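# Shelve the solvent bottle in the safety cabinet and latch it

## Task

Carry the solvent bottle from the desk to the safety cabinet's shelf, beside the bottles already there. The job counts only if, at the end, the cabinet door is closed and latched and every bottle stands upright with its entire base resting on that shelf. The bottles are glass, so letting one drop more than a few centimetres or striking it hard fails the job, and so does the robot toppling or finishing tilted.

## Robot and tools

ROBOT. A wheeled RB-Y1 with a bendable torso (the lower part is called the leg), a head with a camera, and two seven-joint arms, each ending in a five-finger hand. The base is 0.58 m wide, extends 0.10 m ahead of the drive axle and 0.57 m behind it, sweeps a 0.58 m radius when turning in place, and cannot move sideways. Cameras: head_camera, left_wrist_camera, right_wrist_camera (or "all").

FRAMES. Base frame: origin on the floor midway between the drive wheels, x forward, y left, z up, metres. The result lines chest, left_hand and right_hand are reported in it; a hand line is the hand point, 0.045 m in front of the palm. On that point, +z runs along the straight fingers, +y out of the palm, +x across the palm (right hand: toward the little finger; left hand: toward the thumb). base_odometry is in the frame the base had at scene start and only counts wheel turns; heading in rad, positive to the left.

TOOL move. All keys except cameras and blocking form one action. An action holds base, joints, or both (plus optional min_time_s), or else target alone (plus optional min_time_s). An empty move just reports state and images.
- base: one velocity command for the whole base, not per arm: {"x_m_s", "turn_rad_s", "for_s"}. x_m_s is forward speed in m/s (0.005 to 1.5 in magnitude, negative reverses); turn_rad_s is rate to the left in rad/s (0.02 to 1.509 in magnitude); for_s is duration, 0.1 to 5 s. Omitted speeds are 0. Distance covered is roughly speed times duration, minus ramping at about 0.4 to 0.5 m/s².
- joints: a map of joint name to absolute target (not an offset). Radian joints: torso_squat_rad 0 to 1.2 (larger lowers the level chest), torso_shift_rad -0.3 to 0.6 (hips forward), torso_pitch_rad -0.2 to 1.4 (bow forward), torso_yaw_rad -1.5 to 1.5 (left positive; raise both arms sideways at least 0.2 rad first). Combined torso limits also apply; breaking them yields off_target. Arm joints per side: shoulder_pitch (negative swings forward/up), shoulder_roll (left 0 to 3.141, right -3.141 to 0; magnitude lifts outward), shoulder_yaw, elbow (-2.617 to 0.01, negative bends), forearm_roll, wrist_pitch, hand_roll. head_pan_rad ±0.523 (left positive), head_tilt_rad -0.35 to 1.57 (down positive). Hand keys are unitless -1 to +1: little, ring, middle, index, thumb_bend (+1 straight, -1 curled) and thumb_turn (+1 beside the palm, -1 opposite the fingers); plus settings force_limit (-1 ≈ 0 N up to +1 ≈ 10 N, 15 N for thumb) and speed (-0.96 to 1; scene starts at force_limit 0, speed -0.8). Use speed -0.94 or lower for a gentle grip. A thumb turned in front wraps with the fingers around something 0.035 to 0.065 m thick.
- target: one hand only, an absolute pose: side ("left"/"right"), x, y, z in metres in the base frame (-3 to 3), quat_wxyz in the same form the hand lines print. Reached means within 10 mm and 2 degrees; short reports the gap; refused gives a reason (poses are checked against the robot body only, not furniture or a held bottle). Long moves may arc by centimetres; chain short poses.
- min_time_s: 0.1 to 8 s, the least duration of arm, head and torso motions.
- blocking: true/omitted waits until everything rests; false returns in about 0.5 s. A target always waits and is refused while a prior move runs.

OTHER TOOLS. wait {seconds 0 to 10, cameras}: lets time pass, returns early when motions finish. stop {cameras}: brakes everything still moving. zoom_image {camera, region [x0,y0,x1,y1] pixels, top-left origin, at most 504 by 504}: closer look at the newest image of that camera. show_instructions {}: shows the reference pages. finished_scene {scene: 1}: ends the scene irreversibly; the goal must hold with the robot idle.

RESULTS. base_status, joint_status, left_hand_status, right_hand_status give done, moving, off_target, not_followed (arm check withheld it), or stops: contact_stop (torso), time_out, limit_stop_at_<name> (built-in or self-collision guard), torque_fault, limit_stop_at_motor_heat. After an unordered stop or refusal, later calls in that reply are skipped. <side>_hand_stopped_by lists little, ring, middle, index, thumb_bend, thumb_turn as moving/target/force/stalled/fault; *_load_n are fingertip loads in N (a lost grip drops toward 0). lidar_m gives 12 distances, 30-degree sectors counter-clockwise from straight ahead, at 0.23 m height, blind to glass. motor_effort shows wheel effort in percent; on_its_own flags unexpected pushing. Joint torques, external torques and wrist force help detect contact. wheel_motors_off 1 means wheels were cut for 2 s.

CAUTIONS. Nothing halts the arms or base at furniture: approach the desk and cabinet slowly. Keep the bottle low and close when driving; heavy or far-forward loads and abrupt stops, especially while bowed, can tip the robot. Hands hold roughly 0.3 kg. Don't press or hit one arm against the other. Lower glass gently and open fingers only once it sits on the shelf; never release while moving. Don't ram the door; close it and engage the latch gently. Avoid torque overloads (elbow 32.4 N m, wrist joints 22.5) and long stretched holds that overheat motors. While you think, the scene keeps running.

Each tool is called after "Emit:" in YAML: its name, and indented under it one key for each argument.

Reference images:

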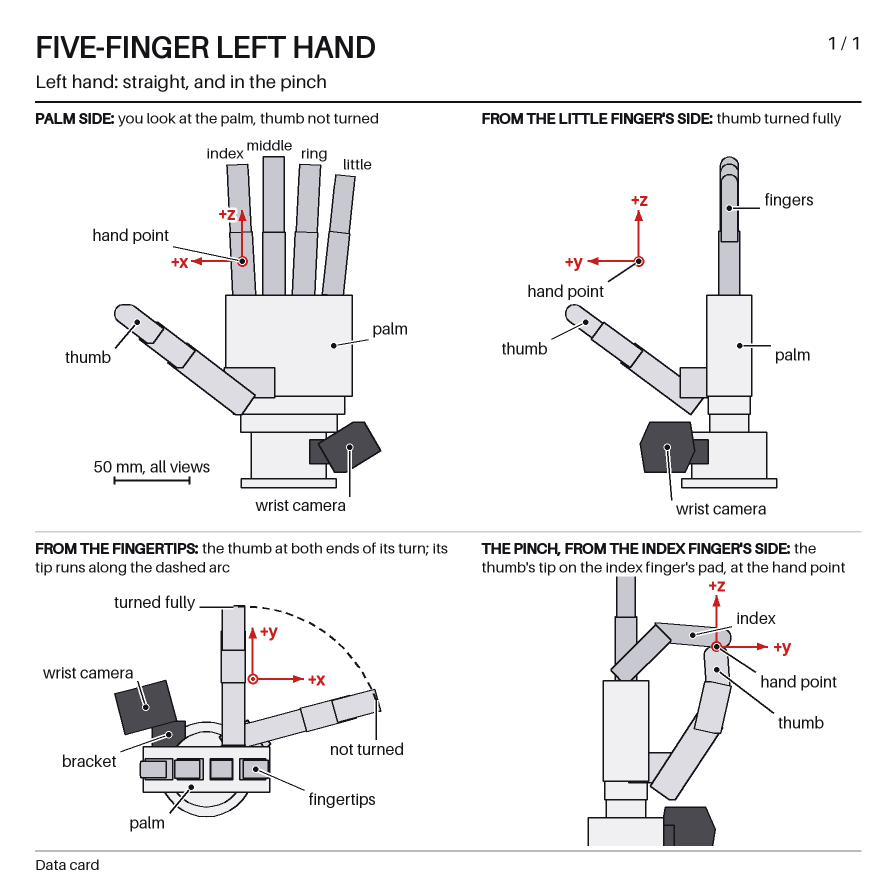

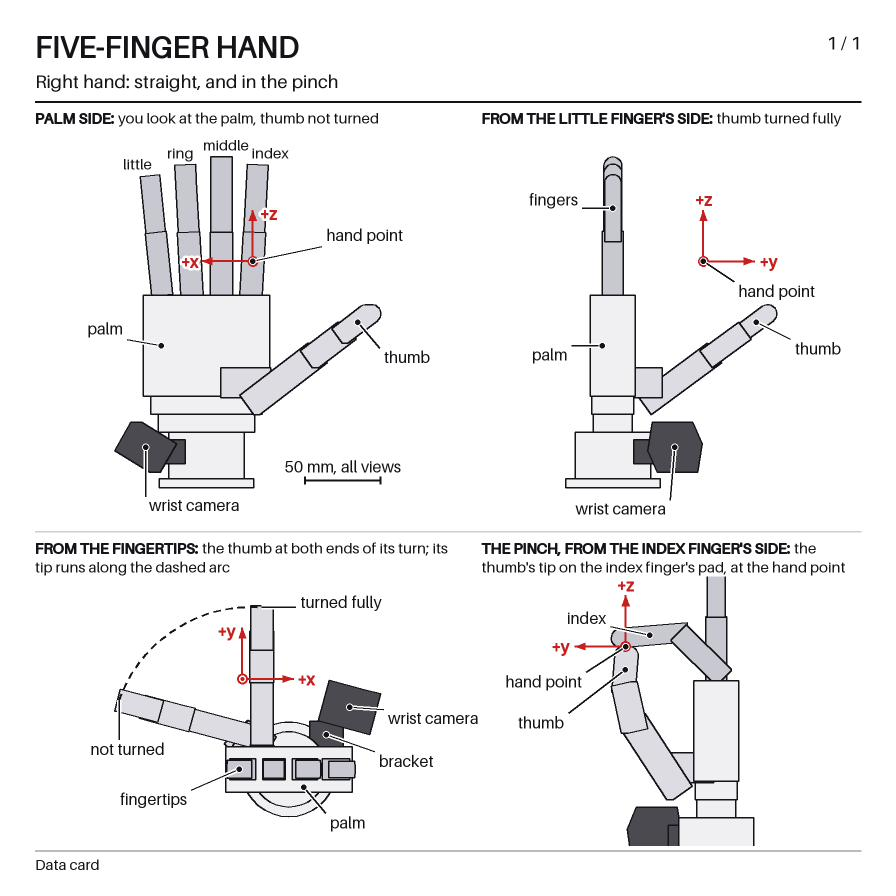

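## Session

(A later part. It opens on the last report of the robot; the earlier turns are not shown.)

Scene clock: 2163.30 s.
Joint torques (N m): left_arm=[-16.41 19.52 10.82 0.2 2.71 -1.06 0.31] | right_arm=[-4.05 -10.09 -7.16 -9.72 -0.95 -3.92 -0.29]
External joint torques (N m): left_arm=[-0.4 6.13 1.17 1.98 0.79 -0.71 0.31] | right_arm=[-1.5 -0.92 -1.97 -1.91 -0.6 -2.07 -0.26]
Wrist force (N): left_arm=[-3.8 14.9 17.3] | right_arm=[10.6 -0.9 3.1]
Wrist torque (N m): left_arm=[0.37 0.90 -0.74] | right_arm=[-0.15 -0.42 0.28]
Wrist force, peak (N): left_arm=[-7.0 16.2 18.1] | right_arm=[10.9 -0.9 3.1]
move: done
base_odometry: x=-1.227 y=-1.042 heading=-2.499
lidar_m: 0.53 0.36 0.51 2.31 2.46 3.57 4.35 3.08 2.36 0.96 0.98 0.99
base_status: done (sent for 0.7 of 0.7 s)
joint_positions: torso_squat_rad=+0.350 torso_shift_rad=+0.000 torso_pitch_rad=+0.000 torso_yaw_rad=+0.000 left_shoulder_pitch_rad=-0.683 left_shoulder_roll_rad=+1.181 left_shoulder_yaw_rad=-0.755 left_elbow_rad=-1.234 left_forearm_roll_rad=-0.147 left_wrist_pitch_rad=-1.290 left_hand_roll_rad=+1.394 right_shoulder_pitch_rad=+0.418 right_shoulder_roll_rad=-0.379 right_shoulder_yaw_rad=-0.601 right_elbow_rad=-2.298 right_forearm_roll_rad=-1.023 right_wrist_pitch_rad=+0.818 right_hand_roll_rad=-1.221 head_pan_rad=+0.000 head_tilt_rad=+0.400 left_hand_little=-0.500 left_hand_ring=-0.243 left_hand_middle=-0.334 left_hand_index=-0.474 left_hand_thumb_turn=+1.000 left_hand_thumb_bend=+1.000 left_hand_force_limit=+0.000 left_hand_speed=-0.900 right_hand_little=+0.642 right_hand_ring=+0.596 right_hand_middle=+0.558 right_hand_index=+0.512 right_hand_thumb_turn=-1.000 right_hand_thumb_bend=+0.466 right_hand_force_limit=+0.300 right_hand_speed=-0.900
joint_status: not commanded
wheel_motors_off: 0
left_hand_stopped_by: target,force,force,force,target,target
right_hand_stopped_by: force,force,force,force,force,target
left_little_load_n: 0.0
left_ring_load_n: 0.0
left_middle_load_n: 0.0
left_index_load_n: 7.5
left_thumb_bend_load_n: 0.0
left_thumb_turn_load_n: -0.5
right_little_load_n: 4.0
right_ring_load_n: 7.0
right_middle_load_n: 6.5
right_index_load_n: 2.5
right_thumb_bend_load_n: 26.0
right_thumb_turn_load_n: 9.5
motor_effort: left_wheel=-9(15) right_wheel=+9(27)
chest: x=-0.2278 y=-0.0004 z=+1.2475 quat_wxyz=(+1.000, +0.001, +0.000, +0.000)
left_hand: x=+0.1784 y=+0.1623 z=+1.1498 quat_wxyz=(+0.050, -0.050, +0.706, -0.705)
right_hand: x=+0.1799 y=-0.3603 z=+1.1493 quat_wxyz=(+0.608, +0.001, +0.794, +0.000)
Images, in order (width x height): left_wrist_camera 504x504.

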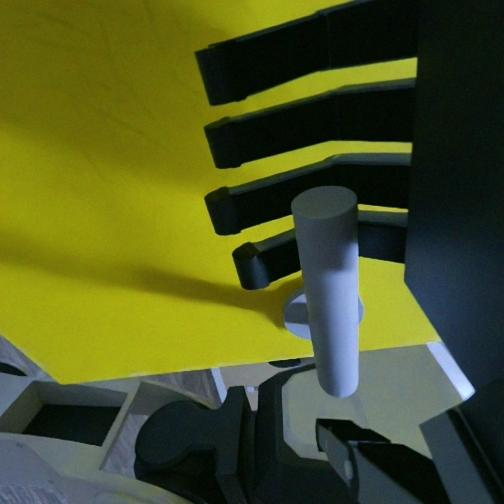

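Emit:
move:
  target: {"side":"left","x":0.158,"y":0.163,"z":1.15,"quat_wxyz":[0.0493,-0.0493,0.7054,-0.7054]}
  min_time_s: 1.5
  cameras: ["left_wrist_camera"]

Emit:
move:
  base: {"x_m_s":0.03,"for_s":0.7}

Emit:
move:
  target: {"side":"left","x":0.137,"y":0.163,"z":1.15,"quat_wxyz":[0.0493,-0.0493,0.7054,-0.7054]}
  min_time_s: 1.5
  cameras: ["left_wrist_camera","head_camera"]

Scene clock: 2173.57 s.
Joint torques (N m): left_arm=[-13.37 20.02 12.57 -1.8 2.78 -1.71 0.34] | right_arm=[-4.08 -9.98 -7.64 -9.71 -1.14 -3.77 -0.41]
External joint torques (N m): left_arm=[1.53 6.37 2.66 -0.11 0.89 -1.3 0.34] | right_arm=[-1.53 -0.81 -2.45 -1.9 -0.79 -1.93 -0.38]
Wrist force (N): left_arm=[-5.2 15.7 16.9] | right_arm=[10.6 -1.0 3.3]
Wrist torque (N m): left_arm=[0.40 0.95 -0.88] | right_arm=[-0.18 -0.44 0.27]
Wrist force, peak (N): left_arm=[-9.6 15.8 17.5] | right_arm=[11.0 -0.8 3.0]
move: done
base_odometry: x=-1.227 y=-1.042 heading=-2.499
lidar_m: 0.54 0.37 0.50 2.31 2.45 3.57 4.35 3.08 2.36 0.95 0.97 1.00
base_status: not commanded
joint_positions: torso_squat_rad=+0.350 torso_shift_rad=+0.000 torso_pitch_rad=+0.000 torso_yaw_rad=+0.000 left_shoulder_pitch_rad=-0.608 left_shoulder_roll_rad=+1.245 left_shoulder_yaw_rad=-0.734 left_elbow_rad=-1.354 left_forearm_roll_rad=-0.116 left_wrist_pitch_rad=-1.248 left_hand_roll_rad=+1.369 right_shoulder_pitch_rad=+0.418 right_shoulder_roll_rad=-0.379 right_shoulder_yaw_rad=-0.601 right_elbow_rad=-2.298 right_forearm_roll_rad=-1.023 right_wrist_pitch_rad=+0.818 right_hand_roll_rad=-1.221 head_pan_rad=+0.000 head_tilt_rad=+0.400 left_hand_little=-0.500 left_hand_ring=-0.243 left_hand_middle=-0.334 left_hand_index=-0.474 left_hand_thumb_turn=+1.000 left_hand_thumb_bend=+1.000 left_hand_force_limit=+0.000 left_hand_speed=-0.900 right_hand_little=+0.642 right_hand_ring=+0.596 right_hand_middle=+0.558 right_hand_index=+0.512 right_hand_thumb_turn=-1.000 right_hand_thumb_bend=+0.466 right_hand_force_limit=+0.300 right_hand_speed=-0.900
joint_status: all done
wheel_motors_off: 0
left_hand_stopped_by: target,force,force,force,target,target
right_hand_stopped_by: force,force,force,force,force,target
left_little_load_n: 0.0
left_ring_load_n: 0.0
left_middle_load_n: 0.0
left_index_load_n: 7.0
left_thumb_bend_load_n: 0.0
left_thumb_turn_load_n: 0.0
right_little_load_n: 4.0
right_ring_load_n: 7.0
right_middle_load_n: 6.5
right_index_load_n: 2.5
right_thumb_bend_load_n: 25.5
right_thumb_turn_load_n: 9.5
motor_effort: left_wheel=-9(11) right_wheel=+8(9)
chest: x=-0.2278 y=-0.0004 z=+1.2475 quat_wxyz=(+1.000, +0.001, +0.000, +0.000)
left_hand: x=+0.1579 y=+0.1625 z=+1.1498 quat_wxyz=(+0.049, -0.049, +0.705, -0.706)
left_hand_status: reached (checked arc that bows 3 mm and turns the hand up to 1 deg, planned for 1.5 s): 1 mm and 0.1 deg off.
right_hand: x=+0.1799 y=-0.3603 z=+1.1493 quat_wxyz=(+0.608, +0.001, +0.794, +0.000)
Images, in order (width x height): left_wrist_camera 504x504.

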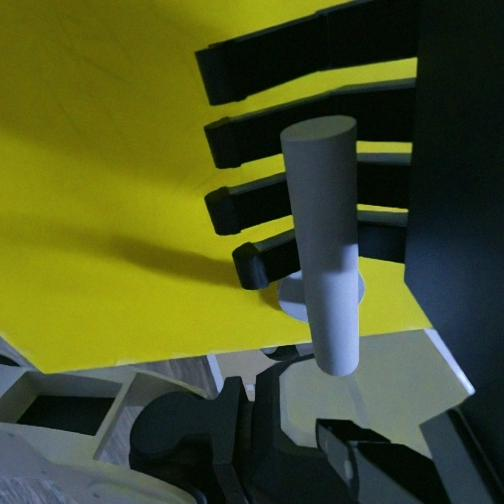

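Scene clock: 2174.80 s.
Joint torques (N m): left_arm=[-14.32 20.21 12.63 0.42 2.67 -1.18 0.42] | right_arm=[-4.85 -10.67 -7.55 -9.68 -1 -3.88 -0.5]
External joint torques (N m): left_arm=[0.58 6.56 2.72 2.11 0.78 -0.78 0.41] | right_arm=[-2.3 -1.5 -2.36 -1.87 -0.65 -2.04 -0.47]
Wrist force (N): left_arm=[-3.8 15.0 17.6] | right_arm=[10.2 -0.8 2.8]
Wrist torque (N m): left_arm=[0.38 0.91 -0.83] | right_arm=[-0.10 -0.38 0.24]
Wrist force, peak (N): left_arm=[-6.9 16.0 18.7] | right_arm=[11.2 -1.1 2.8]
move: done
base_odometry: x=-1.244 y=-1.055 heading=-2.500
lidar_m: 0.54 0.35 0.47 2.31 2.47 3.55 4.36 3.07 2.37 0.95 0.97 0.98
base_status: done (sent for 0.7 of 0.7 s)
joint_positions: torso_squat_rad=+0.350 torso_shift_rad=+0.000 torso_pitch_rad=+0.000 torso_yaw_rad=+0.000 left_shoulder_pitch_rad=-0.608 left_shoulder_roll_rad=+1.245 left_shoulder_yaw_rad=-0.734 left_elbow_rad=-1.355 left_forearm_roll_rad=-0.116 left_wrist_pitch_rad=-1.248 left_hand_roll_rad=+1.369 right_shoulder_pitch_rad=+0.418 right_shoulder_roll_rad=-0.379 right_shoulder_yaw_rad=-0.601 right_elbow_rad=-2.298 right_forearm_roll_rad=-1.023 right_wrist_pitch_rad=+0.818 right_hand_roll_rad=-1.221 head_pan_rad=+0.000 head_tilt_rad=+0.400 left_hand_little=-0.500 left_hand_ring=-0.243 left_hand_middle=-0.334 left_hand_index=-0.474 left_hand_thumb_turn=+1.000 left_hand_thumb_bend=+1.000 left_hand_force_limit=+0.000 left_hand_speed=-0.900 right_hand_little=+0.642 right_hand_ring=+0.596 right_hand_middle=+0.558 right_hand_index=+0.512 right_hand_thumb_turn=-1.000 right_hand_thumb_bend=+0.466 right_hand_force_limit=+0.300 right_hand_speed=-0.900
joint_status: not commanded
wheel_motors_off: 0
left_hand_stopped_by: target,force,force,force,target,target
right_hand_stopped_by: force,force,force,force,force,target
left_little_load_n: 0.0
left_ring_load_n: 0.0
left_middle_load_n: 0.0
left_index_load_n: 8.0
left_thumb_bend_load_n: 0.0
left_thumb_turn_load_n: 0.0
right_little_load_n: 4.0
right_ring_load_n: 7.0
right_middle_load_n: 6.5
right_index_load_n: 2.5
right_thumb_bend_load_n: 25.5
right_thumb_turn_load_n: 10.0
motor_effort: left_wheel=-11(17) right_wheel=+8(28)
chest: x=-0.2278 y=-0.0004 z=+1.2475 quat_wxyz=(+1.000, +0.001, +0.000, +0.000)
left_hand: x=+0.1577 y=+0.1624 z=+1.1497 quat_wxyz=(+0.048, -0.049, +0.705, -0.706)
right_hand: x=+0.1798 y=-0.3603 z=+1.1493 quat_wxyz=(+0.608, +0.001, +0.794, +0.000)
pictures: none

Scene clock: 2176.63 s.
Joint torques (N m): left_arm=[-12.41 19.72 13.17 -1.87 3.1 -1.95 0.44] | right_arm=[-4.44 -10.28 -7.76 -9.66 -1.03 -3.77 -0.28]
External joint torques (N m): left_arm=[1.33 5.85 3.13 -0.29 1.25 -1.48 0.44] | right_arm=[-1.89 -1.11 -2.57 -1.85 -0.67 -1.93 -0.25]
Wrist force (N): left_arm=[-5.3 16.7 17.1] | right_arm=[10.5 -1.1 3.6]
Wrist torque (N m): left_arm=[0.34 0.96 -0.86] | right_arm=[-0.22 -0.42 0.24]
Wrist force, peak (N): left_arm=[-10.6 15.4 18.6] | right_arm=[10.9 -0.7 3.5]
move: done
base_odometry: x=-1.244 y=-1.055 heading=-2.500
lidar_m: 0.54 0.34 0.47 2.31 2.46 3.56 4.38 3.09 2.36 0.95 0.97 0.97
base_status: not commanded
joint_positions: torso_squat_rad=+0.350 torso_shift_rad=+0.000 torso_pitch_rad=+0.000 torso_yaw_rad=+0.000 left_shoulder_pitch_rad=-0.528 left_shoulder_roll_rad=+1.311 left_shoulder_yaw_rad=-0.709 left_elbow_rad=-1.470 left_forearm_roll_rad=-0.080 left_wrist_pitch_rad=-1.207 left_hand_roll_rad=+1.334 right_shoulder_pitch_rad=+0.418 right_shoulder_roll_rad=-0.379 right_shoulder_yaw_rad=-0.601 right_elbow_rad=-2.298 right_forearm_roll_rad=-1.023 right_wrist_pitch_rad=+0.818 right_hand_roll_rad=-1.221 head_pan_rad=+0.000 head_tilt_rad=+0.400 left_hand_little=-0.500 left_hand_ring=-0.243 left_hand_middle=-0.334 left_hand_index=-0.474 left_hand_thumb_turn=+1.000 left_hand_thumb_bend=+1.000 left_hand_force_limit=+0.000 left_hand_speed=-0.900 right_hand_little=+0.642 right_hand_ring=+0.596 right_hand_middle=+0.558 right_hand_index=+0.512 right_hand_thumb_turn=-1.000 right_hand_thumb_bend=+0.466 right_hand_force_limit=+0.300 right_hand_speed=-0.900
joint_status: all done
wheel_motors_off: 0
left_hand_stopped_by: target,force,force,force,target,target
right_hand_stopped_by: force,force,force,force,force,target
left_little_load_n: 0.0
left_ring_load_n: 0.0
left_middle_load_n: 0.0
left_index_load_n: 7.5
left_thumb_bend_load_n: 0.0
left_thumb_turn_load_n: 0.0
right_little_load_n: 4.0
right_ring_load_n: 7.0
right_middle_load_n: 6.5
right_index_load_n: 2.5
right_thumb_bend_load_n: 25.5
right_thumb_turn_load_n: 10.0
motor_effort: left_wheel=-8(11) right_wheel=+8(9)
chest: x=-0.2278 y=-0.0004 z=+1.2475 quat_wxyz=(+1.000, +0.001, +0.000, +0.000)
left_hand: x=+0.1370 y=+0.1626 z=+1.1497 quat_wxyz=(+0.049, -0.049, +0.705, -0.705)
left_hand_status: reached (checked arc that bows 3 mm and turns the hand up to 1 deg, planned for 1.5 s): 1 mm and 0.1 deg off.
right_hand: x=+0.1799 y=-0.3603 z=+1.1493 quat_wxyz=(+0.608, +0.001, +0.794, +0.000)
pictures: head_camera, left_wrist_camera
Images, in order (width x height): head_camera 896x504, left_wrist_camera 504x504.

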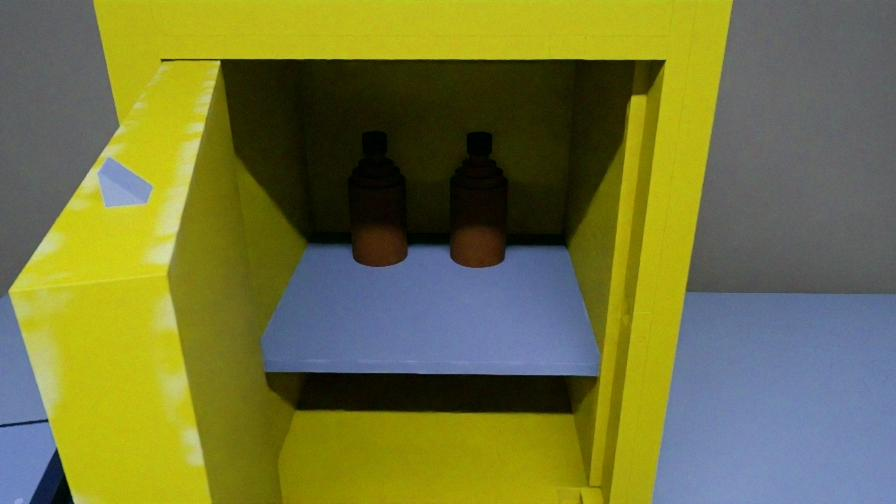

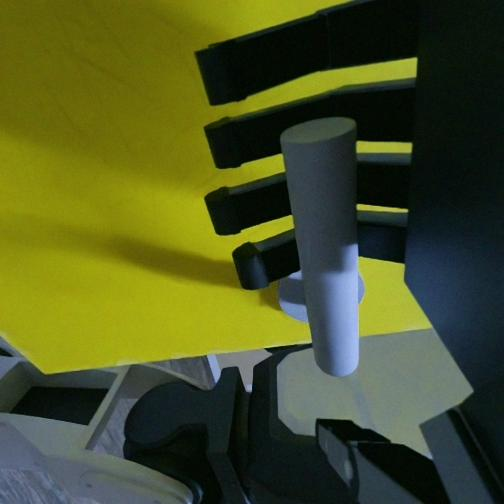

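Emit:
move:
  base: {"x_m_s":0.03,"for_s":0.7}

Emit:
move:
  target: {"side":"left","x":0.116,"y":0.163,"z":1.15,"quat_wxyz":[0.0493,-0.0493,0.7054,-0.7054]}
  min_time_s: 1.5

Emit:
move:
  base: {"x_m_s":0.03,"for_s":0.7}

Emit:
move:
  target: {"side":"left","x":0.095,"y":0.163,"z":1.15,"quat_wxyz":[0.0493,-0.0493,0.7054,-0.7054]}
  min_time_s: 1.5
  cameras: ["left_wrist_camera","head_camera"]

Scene clock: 2202.23 s.
Joint torques (N m): left_arm=[-13.51 19.54 13.24 0.47 2.72 -1.23 0.37] | right_arm=[-4.32 -10.33 -7.33 -9.51 -1.04 -3.96 -0.24]
External joint torques (N m): left_arm=[0.22 5.67 3.21 2.05 0.87 -0.76 0.37] | right_arm=[-1.78 -1.16 -2.14 -1.7 -0.69 -2.11 -0.21]
Wrist force (N): left_arm=[-3.9 15.1 17.2] | right_arm=[10.5 -0.6 2.9]
Wrist torque (N m): left_arm=[0.40 0.94 -0.87] | right_arm=[-0.11 -0.42 0.28]
Wrist force, peak (N): left_arm=[-0.4 19.9 16.7] | right_arm=[11.1 -0.5 3.9]
move: done
base_odometry: x=-1.261 y=-1.067 heading=-2.501
lidar_m: 0.53 0.34 0.43 2.30 2.45 3.56 4.39 3.08 2.37 0.94 0.97 0.94
base_status: done (sent for 0.7 of 0.7 s)
joint_positions: torso_squat_rad=+0.350 torso_shift_rad=+0.000 torso_pitch_rad=+0.000 torso_yaw_rad=+0.000 left_shoulder_pitch_rad=-0.527 left_shoulder_roll_rad=+1.311 left_shoulder_yaw_rad=-0.709 left_elbow_rad=-1.471 left_forearm_roll_rad=-0.080 left_wrist_pitch_rad=-1.207 left_hand_roll_rad=+1.334 right_shoulder_pitch_rad=+0.418 right_shoulder_roll_rad=-0.379 right_shoulder_yaw_rad=-0.601 right_elbow_rad=-2.298 right_forearm_roll_rad=-1.023 right_wrist_pitch_rad=+0.818 right_hand_roll_rad=-1.221 head_pan_rad=+0.000 head_tilt_rad=+0.400 left_hand_little=-0.500 left_hand_ring=-0.243 left_hand_middle=-0.334 left_hand_index=-0.474 left_hand_thumb_turn=+1.000 left_hand_thumb_bend=+1.000 left_hand_force_limit=+0.000 left_hand_speed=-0.900 right_hand_little=+0.642 right_hand_ring=+0.596 right_hand_middle=+0.558 right_hand_index=+0.512 right_hand_thumb_turn=-1.000 right_hand_thumb_bend=+0.466 right_hand_force_limit=+0.300 right_hand_speed=-0.900
joint_status: not commanded
wheel_motors_off: 0
left_hand_stopped_by: target,force,force,force,target,target
right_hand_stopped_by: force,force,force,force,force,target
left_little_load_n: 0.0
left_ring_load_n: 0.0
left_middle_load_n: 0.0
left_index_load_n: 8.0
left_thumb_bend_load_n: 0.0
left_thumb_turn_load_n: 0.0
right_little_load_n: 4.0
right_ring_load_n: 7.0
right_middle_load_n: 6.5
right_index_load_n: 2.5
right_thumb_bend_load_n: 25.5
right_thumb_turn_load_n: 10.0
motor_effort: left_wheel=-10(17) right_wheel=+9(27)
chest: x=-0.2278 y=-0.0004 z=+1.2475 quat_wxyz=(+1.000, +0.001, +0.000, +0.000)
left_hand: x=+0.1367 y=+0.1625 z=+1.1497 quat_wxyz=(+0.048, -0.049, +0.705, -0.706)
right_hand: x=+0.1798 y=-0.3603 z=+1.1493 quat_wxyz=(+0.608, +0.001, +0.794, +0.000)
pictures: none

Scene clock: 2204.07 s.
Joint torques (N m): left_arm=[-11.6 19.79 13.35 -2.44 3.53 -2.42 0.5] | right_arm=[-4.3 -10.64 -7.35 -9.81 -0.85 -3.84 -0.43]
External joint torques (N m): left_arm=[0.99 5.76 3.34 -0.96 1.71 -1.87 0.5] | right_arm=[-1.75 -1.47 -2.16 -2 -0.5 -2 -0.39]
Wrist force (N): left_arm=[-6.3 19.2 17.1] | right_arm=[10.5 -0.5 3.0]
Wrist torque (N m): left_arm=[0.41 0.95 -0.93] | right_arm=[-0.08 -0.41 0.28]
Wrist force, peak (N): left_arm=[-8.9 19.3 18.6] | right_arm=[10.9 -0.6 3.4]
move: done
base_odometry: x=-1.261 y=-1.067 heading=-2.501
lidar_m: 0.53 0.33 0.43 2.31 2.46 3.54 4.39 3.09 2.37 0.94 0.96 0.96
base_status: not commanded
joint_positions: torso_squat_rad=+0.350 torso_shift_rad=+0.000 torso_pitch_rad=+0.000 torso_yaw_rad=+0.000 left_shoulder_pitch_rad=-0.446 left_shoulder_roll_rad=+1.376 left_shoulder_yaw_rad=-0.683 left_elbow_rad=-1.576 left_forearm_roll_rad=-0.041 left_wrist_pitch_rad=-1.174 left_hand_roll_rad=+1.291 right_shoulder_pitch_rad=+0.418 right_shoulder_roll_rad=-0.379 right_shoulder_yaw_rad=-0.601 right_elbow_rad=-2.298 right_forearm_roll_rad=-1.023 right_wrist_pitch_rad=+0.818 right_hand_roll_rad=-1.221 head_pan_rad=+0.000 head_tilt_rad=+0.400 left_hand_little=-0.500 left_hand_ring=-0.243 left_hand_middle=-0.334 left_hand_index=-0.474 left_hand_thumb_turn=+1.000 left_hand_thumb_bend=+1.000 left_hand_force_limit=+0.000 left_hand_speed=-0.900 right_hand_little=+0.642 right_hand_ring=+0.596 right_hand_middle=+0.558 right_hand_index=+0.512 right_hand_thumb_turn=-1.000 right_hand_thumb_bend=+0.466 right_hand_force_limit=+0.300 right_hand_speed=-0.900
joint_status: all done
wheel_motors_off: 0
left_hand_stopped_by: target,force,force,force,target,target
right_hand_stopped_by: force,force,force,force,force,target
left_little_load_n: 0.0
left_ring_load_n: 0.0
left_middle_load_n: 0.0
left_index_load_n: 8.0
left_thumb_bend_load_n: 0.0
left_thumb_turn_load_n: 0.0
right_little_load_n: 3.5
right_ring_load_n: 7.0
right_middle_load_n: 6.5
right_index_load_n: 2.5
right_thumb_bend_load_n: 25.5
right_thumb_turn_load_n: 9.5
motor_effort: left_wheel=-10(12) right_wheel=+9(9)
chest: x=-0.2278 y=-0.0004 z=+1.2475 quat_wxyz=(+1.000, +0.001, +0.000, +0.000)
left_hand: x=+0.1160 y=+0.1627 z=+1.1496 quat_wxyz=(+0.049, -0.049, +0.705, -0.705)
left_hand_status: reached (checked arc that bows 2 mm and turns the hand up to 1 deg, planned for 1.5 s): 0 mm and 0.1 deg off.
right_hand: x=+0.1799 y=-0.3603 z=+1.1493 quat_wxyz=(+0.608, +0.001, +0.794, +0.000)
pictures: none

Scene clock: 2205.30 s.
Joint torques (N m): left_arm=[-12.8 19.62 12.79 0.69 2.71 -1.24 0.34] | right_arm=[-4.62 -10.51 -7.46 -9.69 -0.95 -3.83 -0.4]
External joint torques (N m): left_arm=[-0.2 5.59 2.77 2.17 0.9 -0.69 0.33] | right_arm=[-2.08 -1.34 -2.27 -1.88 -0.6 -1.98 -0.37]
Wrist force (N): left_arm=[-3.8 14.8 17.3] | right_arm=[10.3 -0.6 3.3]
Wrist torque (N m): left_arm=[0.35 0.94 -0.85] | right_arm=[-0.12 -0.38 0.24]
Wrist force, peak (N): left_arm=[-5.7 20.8 17.4] | right_arm=[11.2 -0.9 3.1]
move: done
base_odometry: x=-1.278 y=-1.080 heading=-2.502
lidar_m: 0.52 0.31 0.39 2.30 2.45 3.54 4.41 3.09 2.35 0.94 1.00 0.93
base_status: done (sent for 0.7 of 0.7 s)
joint_positions: torso_squat_rad=+0.350 torso_shift_rad=+0.000 torso_pitch_rad=+0.000 torso_yaw_rad=+0.000 left_shoulder_pitch_rad=-0.445 left_shoulder_roll_rad=+1.376 left_shoulder_yaw_rad=-0.683 left_elbow_rad=-1.577 left_forearm_roll_rad=-0.041 left_wrist_pitch_rad=-1.175 left_hand_roll_rad=+1.291 right_shoulder_pitch_rad=+0.418 right_shoulder_roll_rad=-0.379 right_shoulder_yaw_rad=-0.601 right_elbow_rad=-2.298 right_forearm_roll_rad=-1.023 right_wrist_pitch_rad=+0.818 right_hand_roll_rad=-1.221 head_pan_rad=+0.000 head_tilt_rad=+0.400 left_hand_little=-0.500 left_hand_ring=-0.243 left_hand_middle=-0.334 left_hand_index=-0.474 left_hand_thumb_turn=+1.000 left_hand_thumb_bend=+1.000 left_hand_force_limit=+0.000 left_hand_speed=-0.900 right_hand_little=+0.642 right_hand_ring=+0.596 right_hand_middle=+0.558 right_hand_index=+0.512 right_hand_thumb_turn=-1.000 right_hand_thumb_bend=+0.466 right_hand_force_limit=+0.300 right_hand_speed=-0.900
joint_status: not commanded
wheel_motors_off: 0
left_hand_stopped_by: target,force,force,force,target,target
right_hand_stopped_by: force,force,force,force,force,target
left_little_load_n: 0.0
left_ring_load_n: 0.0
left_middle_load_n: 0.0
left_index_load_n: 8.0
left_thumb_bend_load_n: 0.0
left_thumb_turn_load_n: 0.0
right_little_load_n: 3.5
right_ring_load_n: 7.0
right_middle_load_n: 6.5
right_index_load_n: 2.5
right_thumb_bend_load_n: 26.0
right_thumb_turn_load_n: 10.0
motor_effort: left_wheel=-9(14) right_wheel=+9(27)
chest: x=-0.2278 y=-0.0004 z=+1.2475 quat_wxyz=(+1.000, +0.001, +0.000, +0.000)
left_hand: x=+0.1157 y=+0.1626 z=+1.1497 quat_wxyz=(+0.048, -0.049, +0.705, -0.706)
right_hand: x=+0.1798 y=-0.3603 z=+1.1493 quat_wxyz=(+0.608, +0.001, +0.794, +0.000)
pictures: none

Scene clock: 2207.13 s.
Joint torques (N m): left_arm=[-11.38 19.57 13.29 -2.43 3.66 -2.5 0.53] | right_arm=[-4.32 -10.1 -7.47 -9.54 -1.21 -3.74 -0.37]
External joint torques (N m): left_arm=[0.11 5.42 3.41 -1.05 1.89 -1.85 0.53] | right_arm=[-1.77 -0.93 -2.28 -1.73 -0.86 -1.89 -0.34]
Wrist force (N): left_arm=[-5.5 20.6 16.9] | right_arm=[10.5 -0.8 2.9]
Wrist torque (N m): left_arm=[0.41 0.93 -0.84] | right_arm=[-0.11 -0.43 0.28]
Wrist force, peak (N): left_arm=[-8.1 22.5 18.1] | right_arm=[10.9 -1.2 3.3]
move: done
base_odometry: x=-1.278 y=-1.080 heading=-2.502
lidar_m: 0.51 0.31 0.40 2.31 2.45 3.53 4.41 3.10 2.37 0.95 1.00 0.92
base_status: not commanded
joint_positions: torso_squat_rad=+0.350 torso_shift_rad=+0.000 torso_pitch_rad=+0.000 torso_yaw_rad=+0.000 left_shoulder_pitch_rad=-0.361 left_shoulder_roll_rad=+1.441 left_shoulder_yaw_rad=-0.657 left_elbow_rad=-1.673 left_forearm_roll_rad=+0.002 left_wrist_pitch_rad=-1.149 left_hand_roll_rad=+1.238 right_shoulder_pitch_rad=+0.418 right_shoulder_roll_rad=-0.379 right_shoulder_yaw_rad=-0.601 right_elbow_rad=-2.298 right_forearm_roll_rad=-1.023 right_wrist_pitch_rad=+0.818 right_hand_roll_rad=-1.221 head_pan_rad=+0.000 head_tilt_rad=+0.400 left_hand_little=-0.500 left_hand_ring=-0.243 left_hand_middle=-0.334 left_hand_index=-0.474 left_hand_thumb_turn=+1.000 left_hand_thumb_bend=+1.000 left_hand_force_limit=+0.000 left_hand_speed=-0.900 right_hand_little=+0.642 right_hand_ring=+0.596 right_hand_middle=+0.558 right_hand_index=+0.512 right_hand_thumb_turn=-1.000 right_hand_thumb_bend=+0.466 right_hand_force_limit=+0.300 right_hand_speed=-0.900
joint_status: all done
wheel_motors_off: 0
left_hand_stopped_by: target,force,force,force,target,target
right_hand_stopped_by: force,force,force,force,force,target
left_little_load_n: 0.0
left_ring_load_n: 0.0
left_middle_load_n: 0.0
left_index_load_n: 8.0
left_thumb_bend_load_n: 0.0
left_thumb_turn_load_n: 0.0
right_little_load_n: 4.0
right_ring_load_n: 6.5
right_middle_load_n: 6.5
right_index_load_n: 2.5
right_thumb_bend_load_n: 25.5
right_thumb_turn_load_n: 9.5
motor_effort: left_wheel=-9(11) right_wheel=+9(9)
chest: x=-0.2278 y=-0.0004 z=+1.2475 quat_wxyz=(+1.000, +0.001, +0.000, +0.000)
left_hand: x=+0.0950 y=+0.1628 z=+1.1495 quat_wxyz=(+0.049, -0.050, +0.705, -0.705)
left_hand_status: reached (checked arc that bows 2 mm and turns the hand up to 1 deg, planned for 1.5 s): 1 mm and 0.1 deg off.
right_hand: x=+0.1798 y=-0.3603 z=+1.1493 quat_wxyz=(+0.608, +0.001, +0.794, +0.000)
pictures: head_camera, left_wrist_camera
Images, in order (width x height): head_camera 896x504, left_wrist_camera 504x504.

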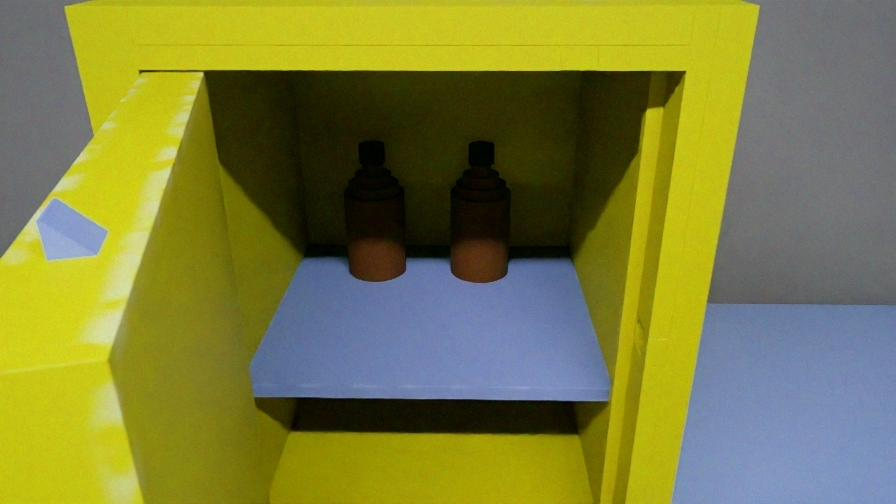

